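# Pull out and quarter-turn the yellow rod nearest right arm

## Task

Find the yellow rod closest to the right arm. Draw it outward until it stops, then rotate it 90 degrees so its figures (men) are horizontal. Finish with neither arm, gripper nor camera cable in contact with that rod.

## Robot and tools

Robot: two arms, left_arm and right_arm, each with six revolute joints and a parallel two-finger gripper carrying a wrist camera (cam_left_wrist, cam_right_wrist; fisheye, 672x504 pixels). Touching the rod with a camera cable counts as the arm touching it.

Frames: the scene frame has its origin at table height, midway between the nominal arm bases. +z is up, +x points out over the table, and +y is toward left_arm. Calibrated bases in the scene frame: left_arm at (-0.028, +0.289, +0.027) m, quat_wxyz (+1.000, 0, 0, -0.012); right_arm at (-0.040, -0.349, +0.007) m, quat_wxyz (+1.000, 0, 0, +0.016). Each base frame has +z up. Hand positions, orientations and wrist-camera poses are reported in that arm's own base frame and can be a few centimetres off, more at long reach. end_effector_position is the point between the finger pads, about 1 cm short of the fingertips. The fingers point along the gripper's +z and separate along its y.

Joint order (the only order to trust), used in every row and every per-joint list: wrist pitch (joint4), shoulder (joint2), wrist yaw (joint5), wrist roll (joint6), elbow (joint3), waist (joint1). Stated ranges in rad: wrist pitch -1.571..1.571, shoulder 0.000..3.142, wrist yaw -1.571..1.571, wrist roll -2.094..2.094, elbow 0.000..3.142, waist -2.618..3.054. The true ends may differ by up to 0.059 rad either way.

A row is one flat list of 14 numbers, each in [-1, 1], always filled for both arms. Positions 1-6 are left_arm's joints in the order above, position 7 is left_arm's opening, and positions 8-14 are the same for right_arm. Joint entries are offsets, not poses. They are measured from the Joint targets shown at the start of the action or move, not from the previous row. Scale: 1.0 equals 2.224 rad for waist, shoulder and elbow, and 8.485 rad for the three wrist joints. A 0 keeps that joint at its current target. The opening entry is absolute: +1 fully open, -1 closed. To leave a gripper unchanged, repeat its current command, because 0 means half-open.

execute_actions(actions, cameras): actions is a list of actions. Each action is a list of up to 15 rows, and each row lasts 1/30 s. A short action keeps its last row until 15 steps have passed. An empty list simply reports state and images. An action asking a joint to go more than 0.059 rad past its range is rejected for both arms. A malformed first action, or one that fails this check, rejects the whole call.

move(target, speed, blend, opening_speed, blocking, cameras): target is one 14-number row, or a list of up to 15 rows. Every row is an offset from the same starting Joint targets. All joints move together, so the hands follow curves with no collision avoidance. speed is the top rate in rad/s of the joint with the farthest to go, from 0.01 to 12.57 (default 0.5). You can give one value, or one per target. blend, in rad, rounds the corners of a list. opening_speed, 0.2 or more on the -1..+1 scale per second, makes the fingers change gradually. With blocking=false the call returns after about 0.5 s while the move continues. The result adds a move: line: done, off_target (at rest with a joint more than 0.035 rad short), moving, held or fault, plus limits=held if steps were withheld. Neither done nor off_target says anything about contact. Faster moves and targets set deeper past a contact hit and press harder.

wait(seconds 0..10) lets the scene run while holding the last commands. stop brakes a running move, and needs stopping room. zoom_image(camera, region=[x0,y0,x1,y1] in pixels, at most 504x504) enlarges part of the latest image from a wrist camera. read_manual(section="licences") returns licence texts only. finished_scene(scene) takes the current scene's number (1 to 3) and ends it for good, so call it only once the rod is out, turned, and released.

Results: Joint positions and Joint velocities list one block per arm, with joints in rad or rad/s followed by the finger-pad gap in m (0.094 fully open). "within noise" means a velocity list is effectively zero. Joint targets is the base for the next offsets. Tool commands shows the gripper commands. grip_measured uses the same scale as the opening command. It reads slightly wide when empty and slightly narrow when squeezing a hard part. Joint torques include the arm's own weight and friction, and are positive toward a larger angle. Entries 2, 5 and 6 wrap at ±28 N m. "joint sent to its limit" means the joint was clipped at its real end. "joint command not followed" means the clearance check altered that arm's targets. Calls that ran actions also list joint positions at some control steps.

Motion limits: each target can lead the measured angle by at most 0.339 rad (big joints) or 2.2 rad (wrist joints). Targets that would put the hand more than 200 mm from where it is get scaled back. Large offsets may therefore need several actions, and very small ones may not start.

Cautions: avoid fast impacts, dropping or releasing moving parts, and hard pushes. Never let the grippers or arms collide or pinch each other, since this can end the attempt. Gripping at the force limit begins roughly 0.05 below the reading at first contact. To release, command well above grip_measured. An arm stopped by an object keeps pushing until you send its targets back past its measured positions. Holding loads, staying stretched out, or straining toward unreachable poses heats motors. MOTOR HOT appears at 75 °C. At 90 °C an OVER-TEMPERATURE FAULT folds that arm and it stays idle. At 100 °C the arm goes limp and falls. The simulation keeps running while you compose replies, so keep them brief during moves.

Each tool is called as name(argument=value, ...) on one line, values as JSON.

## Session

execute_actions(actions=[])

Scene clock: 0.00 s.
left_arm: end_effector_position=(+0.3899, -0.0004, +0.1147) grip_measured=+1.000 end_effector_quat_wxyz=(+0.609, -0.026, +0.793, +0.006) | right_arm: end_effector_position=(+0.3960, -0.0474, +0.1154) grip_measured=+1.000 end_effector_quat_wxyz=(+0.595, +0.094, +0.794, -0.086)
Joint names: [wrist pitch, shoulder, wrist yaw, wrist roll, elbow, waist]
Joint positions: left_arm=[0.911 1.495 -0.08 -0.043 0.322 -0.04 0.094] | right_arm=[0.848 1.518 0.234 0.044 0.38 -0.018 0.094]
Joint velocities: within noise
Joint torques (N m): no reading
Heat: left arm: 42 °C; right arm: 40 °C.
Joint targets: left_arm=[0.899 1.493 -0.081 -0.042 0.324 -0.040] | right_arm=[0.837 1.515 0.234 0.045 0.383 -0.018]
Tool commands: left_gripper/opening=+1.0 right_gripper/opening=+1.0
camera_calibration:
cam_left_wrist: T_world_to_cam=[[0.0222135, -0.980285, 0.196335, -0.0420869], [-0.593611, -0.170951, -0.786385, 0.357186], [0.804446, -0.0990782, -0.585705, -0.125405], [0, 0, 0, 1]] pos_world=[0.313846, 0.00737939, 0.215698]
cam_right_wrist: T_world_to_cam=[[-0.244005, -0.947103, 0.208463, 0.0183839], [-0.655393, 0.00260904, -0.755284, 0.379511], [0.714788, -0.320918, -0.621361, -0.108823], [0, 0, 0, 1]] pos_world=[0.331, -0.0185021, 0.215188]

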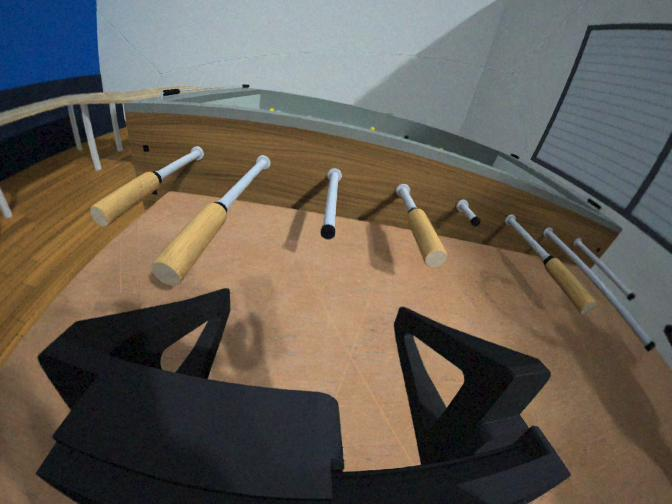

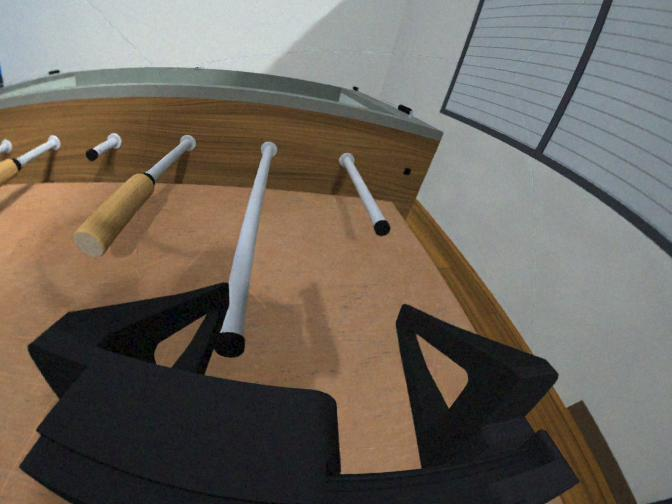

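move(target=[[-0.06,0.07,0.016,0.003,0.28,-0.036,1,-0.033,0,0,0,0.0989,0,1],[-0.1236,0.138,0.0331,0.0066,0.5737,-0.0719,1,-0.0831,0.0693,0.0322,0.0332,0.2451,0.2399,1]], speed=1.0, blend=0.1)

zoom_image(camera="cam_left_wrist", region=[230, 130, 430, 270])

Scene clock: 42.07 s.
left_arm: end_effector_position=(+0.5407, -0.1402, +0.3094) grip_measured=+1.000 end_effector_quat_wxyz=(+0.571, +0.135, +0.799, -0.132) | right_arm: end_effector_position=(+0.4306, +0.1482, +0.1281) grip_measured=+1.000 end_effector_quat_wxyz=(+0.498, +0.025, +0.867, -0.020)
Joint names: [wrist pitch, shoulder, wrist yaw, wrist roll, elbow, waist]
Joint positions: left_arm=[-0.127 1.773 0.188 0.003 1.575 -0.196 0.094] | right_arm=[0.143 1.653 0.498 0.311 0.901 0.517 0.094]
Joint velocities: within noise
Joint torques (N m): left_arm=[1.75 -8.91 0.13 0.11 9.52 -0.51] | right_arm=[1.41 -5.48 0.35 0.22 8.61 -0.1]
Heat: left arm: 43 °C; right arm: 41 °C.
Joint targets: left_arm=[-0.150 1.800 0.200 0.014 1.600 -0.200] | right_arm=[0.132 1.669 0.508 0.327 0.928 0.516]
move: done
camera_calibration:
cam_left_wrist: T_world_to_cam=[[-0.370798, -0.899145, 0.23248, -0.00809726], [-0.662458, 0.0806315, -0.744747, 0.635416], [0.65089, -0.430159, -0.625544, -0.0975798], [0, 0, 0, 1]] pos_world=[0.481448, -0.10049, 0.414066]
cam_right_wrist: T_world_to_cam=[[-0.0141656, -0.982045, 0.188114, 0.118267], [-0.808222, -0.099521, -0.580408, 0.469765], [0.588708, -0.16026, -0.7923, -0.0104806], [0, 0, 0, 1]] pos_world=[0.38752, 0.161215, 0.242104]

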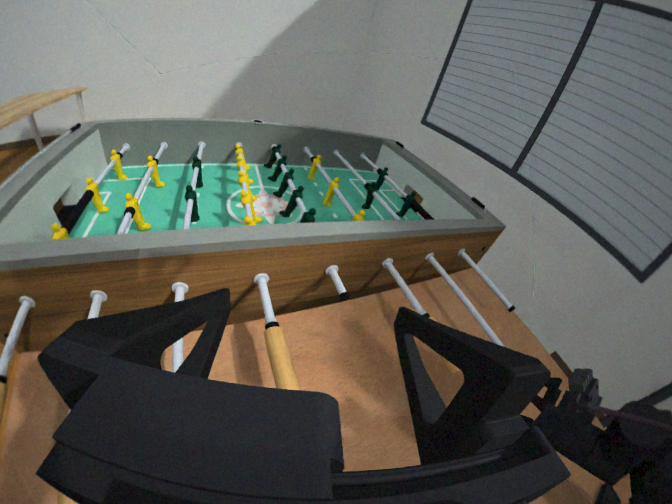

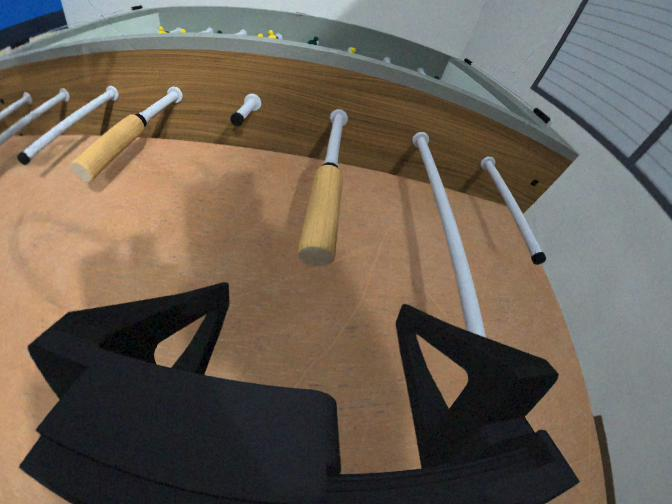

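Scaled by 2.520 from the camera's 672x504 image, which has a finer 960x720 frame.

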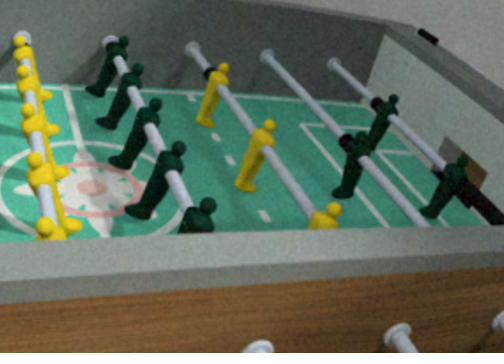

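move(target=[[0,0,0,0,0,0,1,0.0183,0.2014,-0.0128,-0.0095,0.1502,-0.0612,1],[0,0,0,0,0,0,1,0.0183,0.2014,-0.0128,-0.0095,0.1502,-0.0612,-0.9]], speed=0.5, opening_speed=1.2, cameras=["cam_right_wrist"])

Scene clock: 74.30 s.
left_arm: end_effector_position=(+0.5406, -0.1403, +0.3092) grip_measured=+1.000 end_effector_quat_wxyz=(+0.570, +0.135, +0.799, -0.132) | right_arm: end_effector_position=(+0.5376, +0.1429, +0.0677) grip_measured=-0.312 end_effector_quat_wxyz=(+0.493, +0.036, +0.869, -0.024)
Joint names: [wrist pitch, shoulder, wrist yaw, wrist roll, elbow, waist]
Joint positions: left_arm=[-0.128 1.773 0.189 0.003 1.575 -0.196 0.094] | right_arm=[0.277 2.1 0.402 0.25 1.232 0.384 0.032]
Joint velocities: within noise
Joint torques (N m): left_arm=[1.75 -8.96 0.13 0.12 9.52 -0.42] | right_arm=[1.66 -8.84 0.14 -0.04 8.47 -0.35]
Heat: left arm: 44 °C; right arm: 41 °C.
Joint targets: left_arm=[-0.150 1.800 0.200 0.014 1.600 -0.200] | right_arm=[0.287 2.117 0.399 0.246 1.262 0.380]
move: done
camera_calibration:
cam_right_wrist: T_world_to_cam=[[-0.0357732, -0.982309, 0.183819, 0.13777], [-0.816368, -0.077369, -0.572326, 0.521415], [0.576423, -0.170538, -0.799158, -0.113602], [0, 0, 0, 1]] pos_world=[0.496078, 0.156301, 0.182309]
Images, in order (width x height): cam_right_wrist 672x504.

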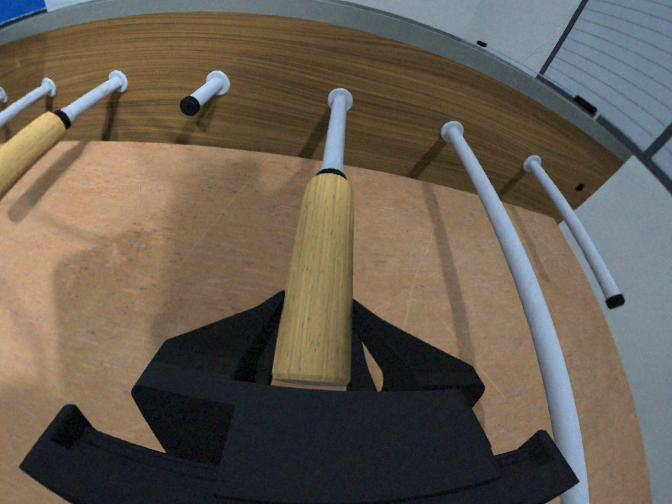

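move(target=[[0,0,0,0,0,0,1,0.0066,-0.0544,0.0053,0.0038,-0.0859,0.0243,-0.9],[0,0,0,0,0,0,1,0.0103,-0.1012,0.0109,0.008,-0.1538,0.0499,-0.9],[0,0,0,0,0,0,1,0.0118,-0.1241,0.0138,0.0103,-0.1866,0.0634,-0.9]], speed=[0.35,0.25,0.15], blend=0.04)

Scene clock: 85.50 s.
left_arm: end_effector_position=(+0.5405, -0.1403, +0.3091) grip_measured=+1.000 end_effector_quat_wxyz=(+0.570, +0.135, +0.800, -0.132) | right_arm: end_effector_position=(+0.4569, +0.1511, +0.0672) grip_measured=-0.312 end_effector_quat_wxyz=(+0.503, +0.037, +0.863, -0.018)
Joint names: [wrist pitch, shoulder, wrist yaw, wrist roll, elbow, waist]
Joint positions: left_arm=[-0.129 1.773 0.189 0.003 1.575 -0.196 0.094] | right_arm=[0.413 1.892 0.49 0.313 0.887 0.492 0.032]
Joint velocities: within noise
Joint torques (N m): left_arm=[1.76 -8.92 0.14 0.11 9.47 -0.46] | right_arm=[1.34 -12.21 0.49 0.23 2.82 2.55]
Heat: left arm: 44 °C; right arm: 42 °C.
Joint targets: left_arm=[-0.150 1.800 0.200 0.014 1.600 -0.200] | right_arm=[0.387 1.841 0.516 0.333 0.847 0.521]
move: off_target (right_arm); blend cut to 0.0365 rad at target 2; right_arm: the shoulder is farthest, 0.051 rad from its target
camera_calibration:
cam_left_wrist: T_world_to_cam=[[-0.37113, -0.898882, 0.232968, -0.00815387], [-0.663296, 0.0810463, -0.743955, 0.635397], [0.649847, -0.430631, -0.626304, -0.0969789], [0, 0, 0, 1]] pos_world=[0.481452, -0.100588, 0.413869]
cam_right_wrist: T_world_to_cam=[[-0.0359611, -0.984125, 0.173798, 0.144094], [-0.802061, -0.0753235, -0.592474, 0.450365], [0.596159, -0.160702, -0.786619, -0.0775028], [0, 0, 0, 1]] pos_world=[0.412606, 0.163275, 0.180821]

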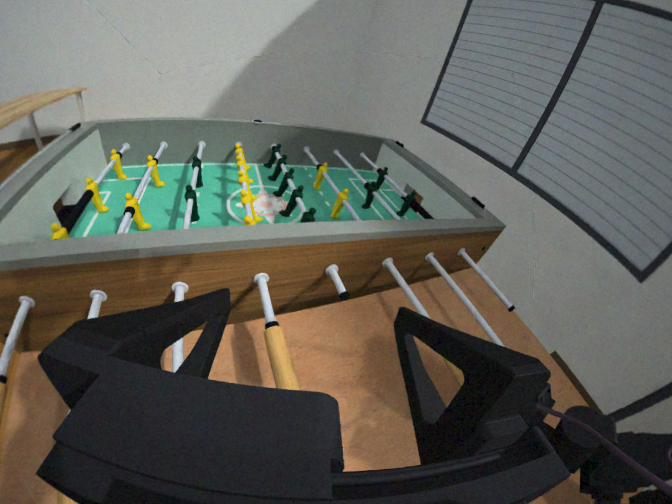

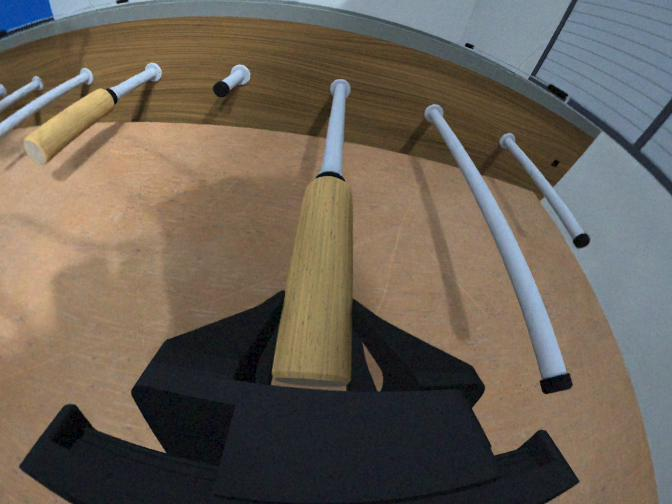

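move(target=[0,0,0,0,0,0,1,0.0012,-0.0292,0.0035,0.0024,-0.0382,0.018,-0.9], speed=0.15, cameras=["cam_left_wrist"])

zoom_image(camera="cam_left_wrist", region=[230, 130, 430, 270])

Scene clock: 92.10 s.
left_arm: end_effector_position=(+0.5405, -0.1403, +0.3091) grip_measured=+1.000 end_effector_quat_wxyz=(+0.570, +0.135, +0.800, -0.132) | right_arm: end_effector_position=(+0.4553, +0.1507, +0.0714) grip_measured=-0.313 end_effector_quat_wxyz=(+0.521, +0.046, +0.852, -0.004)
Joint names: [wrist pitch, shoulder, wrist yaw, wrist roll, elbow, waist]
Joint positions: left_arm=[-0.129 1.773 0.189 0.004 1.575 -0.196 0.094] | right_arm=[0.495 1.884 0.487 0.32 0.846 0.492 0.032]
Joint velocities: within noise
Joint torques (N m): left_arm=[1.75 -8.95 0.13 0.11 9.52 -0.38] | right_arm=[0.71 -16.77 0.82 0.38 -0.46 6.13]
Heat: left arm: 44 °C; right arm: 43 °C.
Joint targets: left_arm=[-0.150 1.800 0.200 0.014 1.600 -0.200] | right_arm=[0.398 1.776 0.546 0.354 0.762 0.561]
move: off_target (right_arm); right_arm: the shoulder is farthest, 0.108 rad from its target
camera_calibration:
cam_left_wrist: T_world_to_cam=[[-0.371334, -0.898897, 0.232584, -0.00789865], [-0.663193, 0.0814584, -0.744003, 0.635409], [0.649836, -0.430522, -0.62639, -0.0969269], [0, 0, 0, 1]] pos_world=[0.481452, -0.100589, 0.413869]
Images, in order (width x height): cam_left_wrist 672x504.

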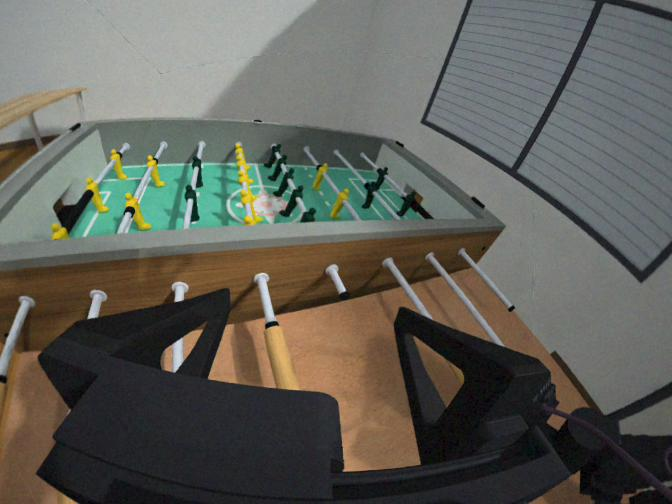

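Scaled by 2.520 from the camera's 672x504 image, which has a finer 960x720 frame.

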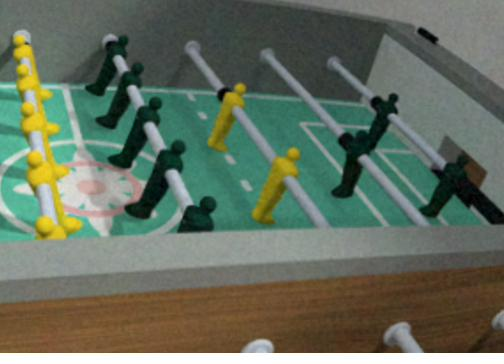

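move(target=[[0,0,0,0,0,0,1,-0.0022,0.0513,-0.0064,-0.0047,0.0679,-0.0315,-0.9],[0,0,0,0,0,0,1,-0.0159,0.1009,0.0352,-0.0468,0.1255,0.018,-0.9],[0,0,0,0,0,0,1,0.0068,0.1727,0.0714,-0.1084,0.1493,0.0472,-0.9],[0,0,0,0,0,0,1,0.0543,0.2246,0.0845,-0.1658,0.1389,0.0544,-0.9],[0,0,0,0,0,0,1,0.123,0.3053,0.0879,-0.2465,0.1578,0.0558,-0.9]], speed=0.55, blend=0.05)

zoom_image(camera="cam_left_wrist", region=[260, 140, 400, 240])

Scene clock: 151.37 s.
left_arm: end_effector_position=(+0.5405, -0.1403, +0.3091) grip_measured=+1.000 end_effector_quat_wxyz=(+0.570, +0.135, +0.800, -0.132) | right_arm: end_effector_position=(+0.4582, +0.1471, +0.0714) grip_measured=-0.313 end_effector_quat_wxyz=(+0.308, -0.329, +0.619, -0.643)
Joint names: [wrist pitch, shoulder, wrist yaw, wrist roll, elbow, waist]
Joint positions: left_arm=[-0.129 1.773 0.189 0.004 1.575 -0.196 0.094] | right_arm=[1.421 2.439 1.309 -1.68 1.089 0.674 0.032]
Joint velocities: within noise
Joint torques (N m): left_arm=[1.77 -8.94 0.15 0.1 9.52 -0.44] | right_arm=[1.49 -8.9 -0.19 -0.57 5.7 0.95]
Heat: left arm: 45 °C; right arm: 49 °C.
Joint targets: left_arm=[-0.150 1.800 0.200 0.014 1.600 -0.200] | right_arm=[1.441 2.455 1.292 -1.738 1.113 0.685]
move: off_target (right_arm); right_arm: the wrist roll is farthest, 0.057 rad from its target
camera_calibration:
cam_left_wrist: T_world_to_cam=[[-0.371334, -0.898897, 0.232584, -0.00789865], [-0.663193, 0.0814584, -0.744003, 0.635409], [0.649836, -0.430522, -0.62639, -0.0969269], [0, 0, 0, 1]] pos_world=[0.481452, -0.100589, 0.413869]
cam_right_wrist: T_world_to_cam=[[0.0757563, 0.215455, 0.973571, -0.145181], [-0.857284, -0.484568, 0.173945, 0.48438], [0.509239, -0.847805, 0.147997, -0.00135083], [0, 0, 0, 1]] pos_world=[0.426938, 0.26485, 0.0572887]

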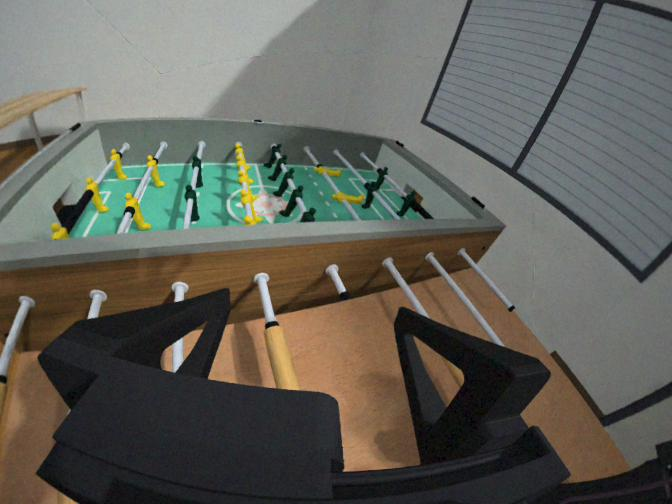

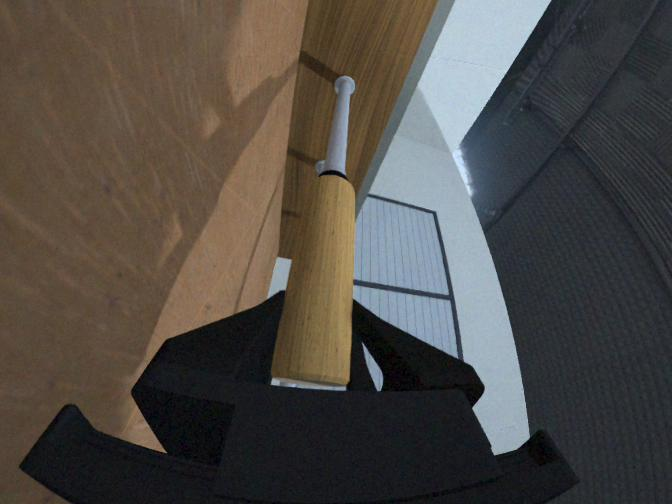

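Scaled by 3.600 from the camera's 672x504 image, which has a finer 960x720 frame.

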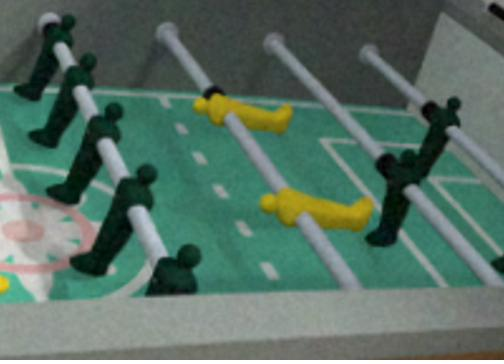

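move(target=[0,0,0,0,0,0,1,0.0106,0.0135,0.0006,-0.0224,0.0031,0,-0.9], speed=0.4, cameras=["cam_left_wrist"])

zoom_image(camera="cam_left_wrist", region=[260, 140, 400, 240])

Scene clock: 163.83 s.
left_arm: end_effector_position=(+0.5405, -0.1403, +0.3091) grip_measured=+1.000 end_effector_quat_wxyz=(+0.570, +0.135, +0.800, -0.132) | right_arm: end_effector_position=(+0.4593, +0.1480, +0.0724) grip_measured=-0.313 end_effector_quat_wxyz=(+0.289, -0.345, +0.604, -0.657)
Joint names: [wrist pitch, shoulder, wrist yaw, wrist roll, elbow, waist]
Joint positions: left_arm=[-0.129 1.773 0.189 0.004 1.575 -0.196 0.094] | right_arm=[1.481 2.461 1.309 -1.795 1.103 0.674 0.032]
Joint velocities: within noise
Joint torques (N m): left_arm=[1.77 -8.94 0.12 0.1 9.47 -0.44] | right_arm=[1.73 -8.36 -0.16 -1.47 5.05 0.95]
Heat: left arm: 44 °C; right arm: 47 °C.
Joint targets: left_arm=[-0.150 1.800 0.200 0.014 1.600 -0.200] | right_arm=[1.531 2.485 1.297 -1.928 1.120 0.685]
move: off_target (right_arm); right_arm: the wrist roll is farthest, 0.133 rad from its target
camera_calibration:
cam_left_wrist: T_world_to_cam=[[-0.371334, -0.898897, 0.232584, -0.00789865], [-0.663193, 0.0814584, -0.744003, 0.635409], [0.649836, -0.430522, -0.62639, -0.0969269], [0, 0, 0, 1]] pos_world=[0.481452, -0.100589, 0.413869]
Images, in order (width x height): cam_left_wrist 672x504.

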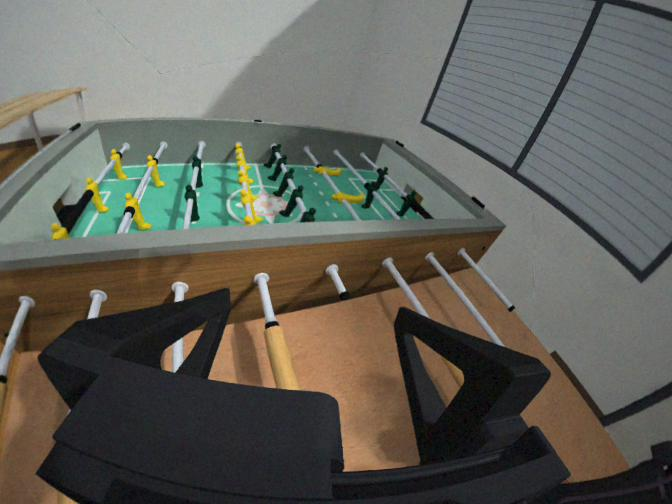

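Scaled by 3.600 from the camera's 672x504 image, which has a finer 960x720 frame.

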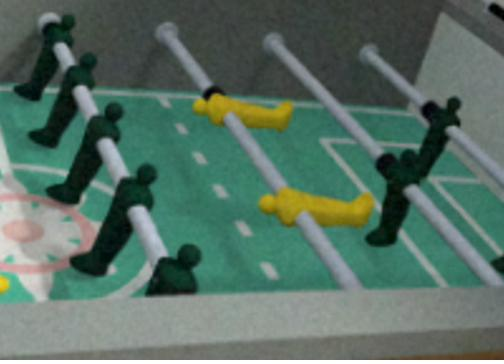

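move(target=[[0,0,0,0,0,0,1,0.0041,-0.0099,0.004,0,-0.0292,0.0157,-0.9],[0,0,0,0,0,0,1,0,-0.0045,0.0006,0.0071,-0.009,0.0022,-0.9],[0,0,0,0,0,0,1,0,-0.0045,0.0006,0.0071,-0.009,0.0022,0.35]], speed=0.2, opening_speed=1.2)

zoom_image(camera="cam_left_wrist", region=[260, 140, 400, 240])

Scene clock: 207.57 s.
left_arm: end_effector_position=(+0.5405, -0.1403, +0.3091) grip_measured=+1.000 end_effector_quat_wxyz=(+0.570, +0.135, +0.800, -0.132) | right_arm: end_effector_position=(+0.4561, +0.1497, +0.0698) grip_measured=+0.348 end_effector_quat_wxyz=(-0.268, +0.367, -0.592, +0.665)
Joint names: [wrist pitch, shoulder, wrist yaw, wrist roll, elbow, waist]
Joint positions: left_arm=[-0.129 1.773 0.189 0.004 1.575 -0.196 0.094] | right_arm=[1.48 2.461 1.313 -1.851 1.093 0.682 0.063]
Joint velocities: within noise
Joint torques (N m): left_arm=[1.77 -8.96 0.15 0.11 9.55 -0.44] | right_arm=[1.74 -9.05 -0.14 -0.17 4.27 0.7]
Heat: left arm: 44 °C; right arm: 45 °C.
Joint targets: left_arm=[-0.150 1.800 0.200 0.014 1.600 -0.200] | right_arm=[1.531 2.475 1.302 -1.867 1.100 0.689]
move: off_target (right_arm); joint sent to its limit at target 1; target 3's new numbers were sent with right_arm's wrist roll 0.090 rad from that target; right_arm: the wrist pitch is farthest, 0.051 rad from its target
camera_calibration:
cam_left_wrist: T_world_to_cam=[[-0.371334, -0.898897, 0.232584, -0.00789865], [-0.663193, 0.0814584, -0.744003, 0.635409], [0.649836, -0.430522, -0.62639, -0.0969269], [0, 0, 0, 1]] pos_world=[0.481452, -0.100589, 0.413869]
cam_right_wrist: T_world_to_cam=[[0.141852, 0.322262, 0.935962, -0.187621], [-0.84103, -0.459427, 0.28565, 0.465107], [0.522061, -0.827692, 0.205861, -0.010825], [0, 0, 0, 1]] pos_world=[0.423434, 0.265186, 0.0449776]

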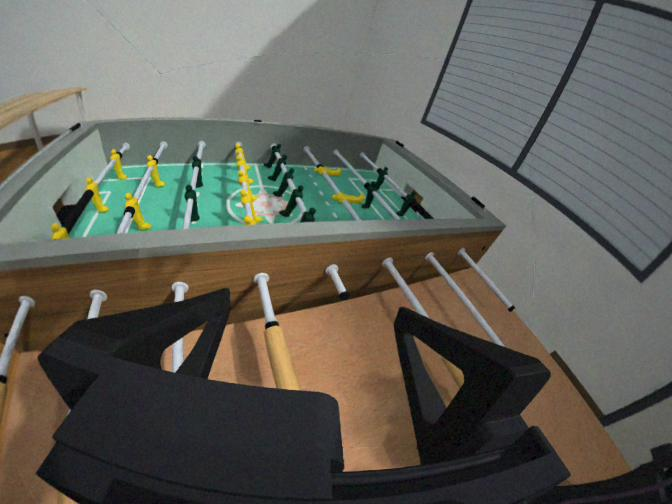

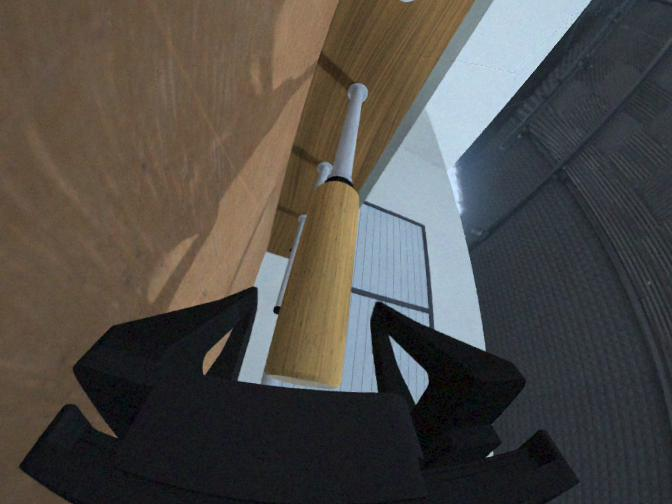

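Scaled by 3.600 from the camera's 672x504 image, which has a finer 960x720 frame.

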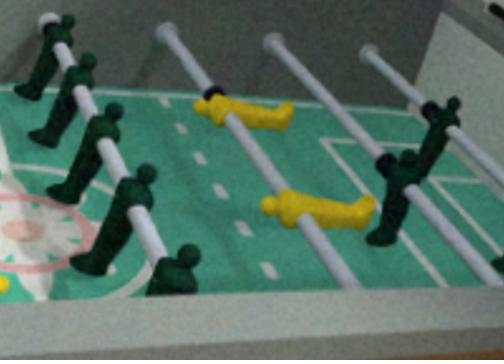

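move(target=[[0,0,0,0,0,0,1,-0.0793,-0.0897,-0.0045,0.0959,-0.013,-0.0033,0.35],[0,0,0,0,0,0,1,-0.1267,-0.1416,-0.0177,0.1533,-0.0027,-0.0104,0.35],[0,0,0,0,0,0,1,-0.1494,-0.2134,-0.0539,0.215,-0.0265,-0.0395,0.35],[0,0,0,0,0,0,1,-0.1965,-0.3152,-0.0351,0.2477,-0.0492,0.0639,0.35]], speed=[0.5,0.5,0.5,0.6], blend=0.05)

zoom_image(camera="cam_left_wrist", region=[260, 140, 400, 240])

Scene clock: 222.30 s.
left_arm: end_effector_position=(+0.5405, -0.1403, +0.3090) grip_measured=+1.000 end_effector_quat_wxyz=(+0.570, +0.135, +0.800, -0.132) | right_arm: end_effector_position=(+0.3785, +0.1937, +0.1150) grip_measured=+0.348 end_effector_quat_wxyz=(+0.474, -0.103, +0.840, -0.245)
Joint names: [wrist pitch, shoulder, wrist yaw, wrist roll, elbow, waist]
Joint positions: left_arm=[-0.129 1.773 0.189 0.004 1.575 -0.196 0.094] | right_arm=[-0.125 1.791 0.988 0.214 1.014 0.828 0.063]
Joint velocities: within noise
Joint torques (N m): left_arm=[1.76 -8.94 0.13 0.11 9.47 -0.47] | right_arm=[1.09 -8.8 0.64 0.25 4.37 0.35]
Heat: left arm: 44 °C; right arm: 46 °C.
Joint targets: left_arm=[-0.150 1.800 0.200 0.014 1.600 -0.200] | right_arm=[-0.136 1.774 1.004 0.234 0.991 0.832]
move: done
camera_calibration:
cam_left_wrist: T_world_to_cam=[[-0.371189, -0.898936, 0.232663, -0.00800529], [-0.66344, 0.0814413, -0.743784, 0.635437], [0.649666, -0.430443, -0.62662, -0.0967421], [0, 0, 0, 1]] pos_world=[0.481453, -0.100589, 0.41387]
cam_right_wrist: T_world_to_cam=[[-0.00454087, -0.756741, 0.653699, 0.0637728], [-0.82597, -0.365657, -0.429033, 0.46548], [0.563696, -0.541884, -0.623385, 0.0811735], [0, 0, 0, 1]] pos_world=[0.339005, 0.262452, 0.20862]

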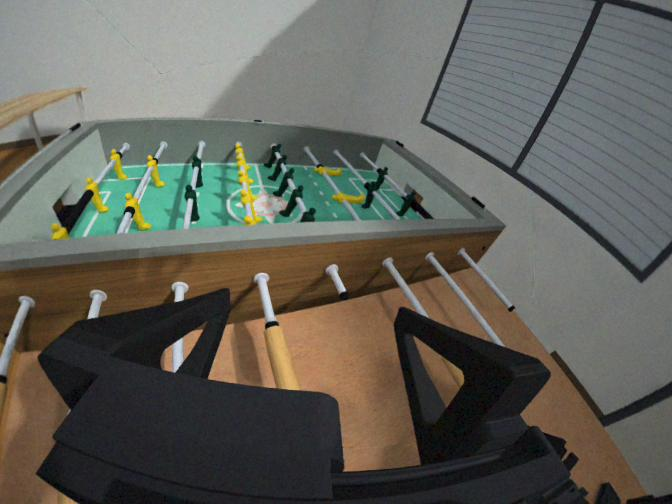

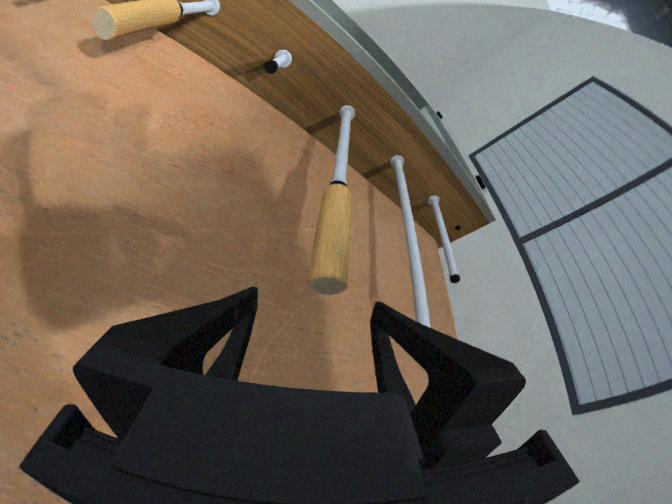

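Scaled by 3.600 from the camera's 672x504 image, which has a finer 960x720 frame.

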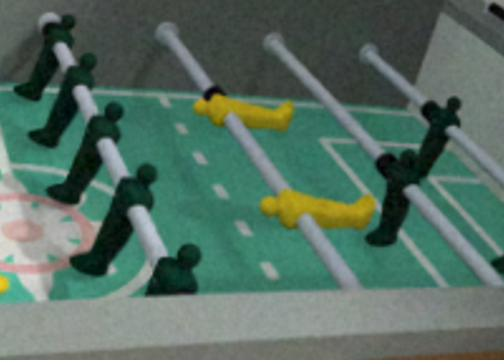

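finished_scene(scene=2)

The scene is finished: the task was done.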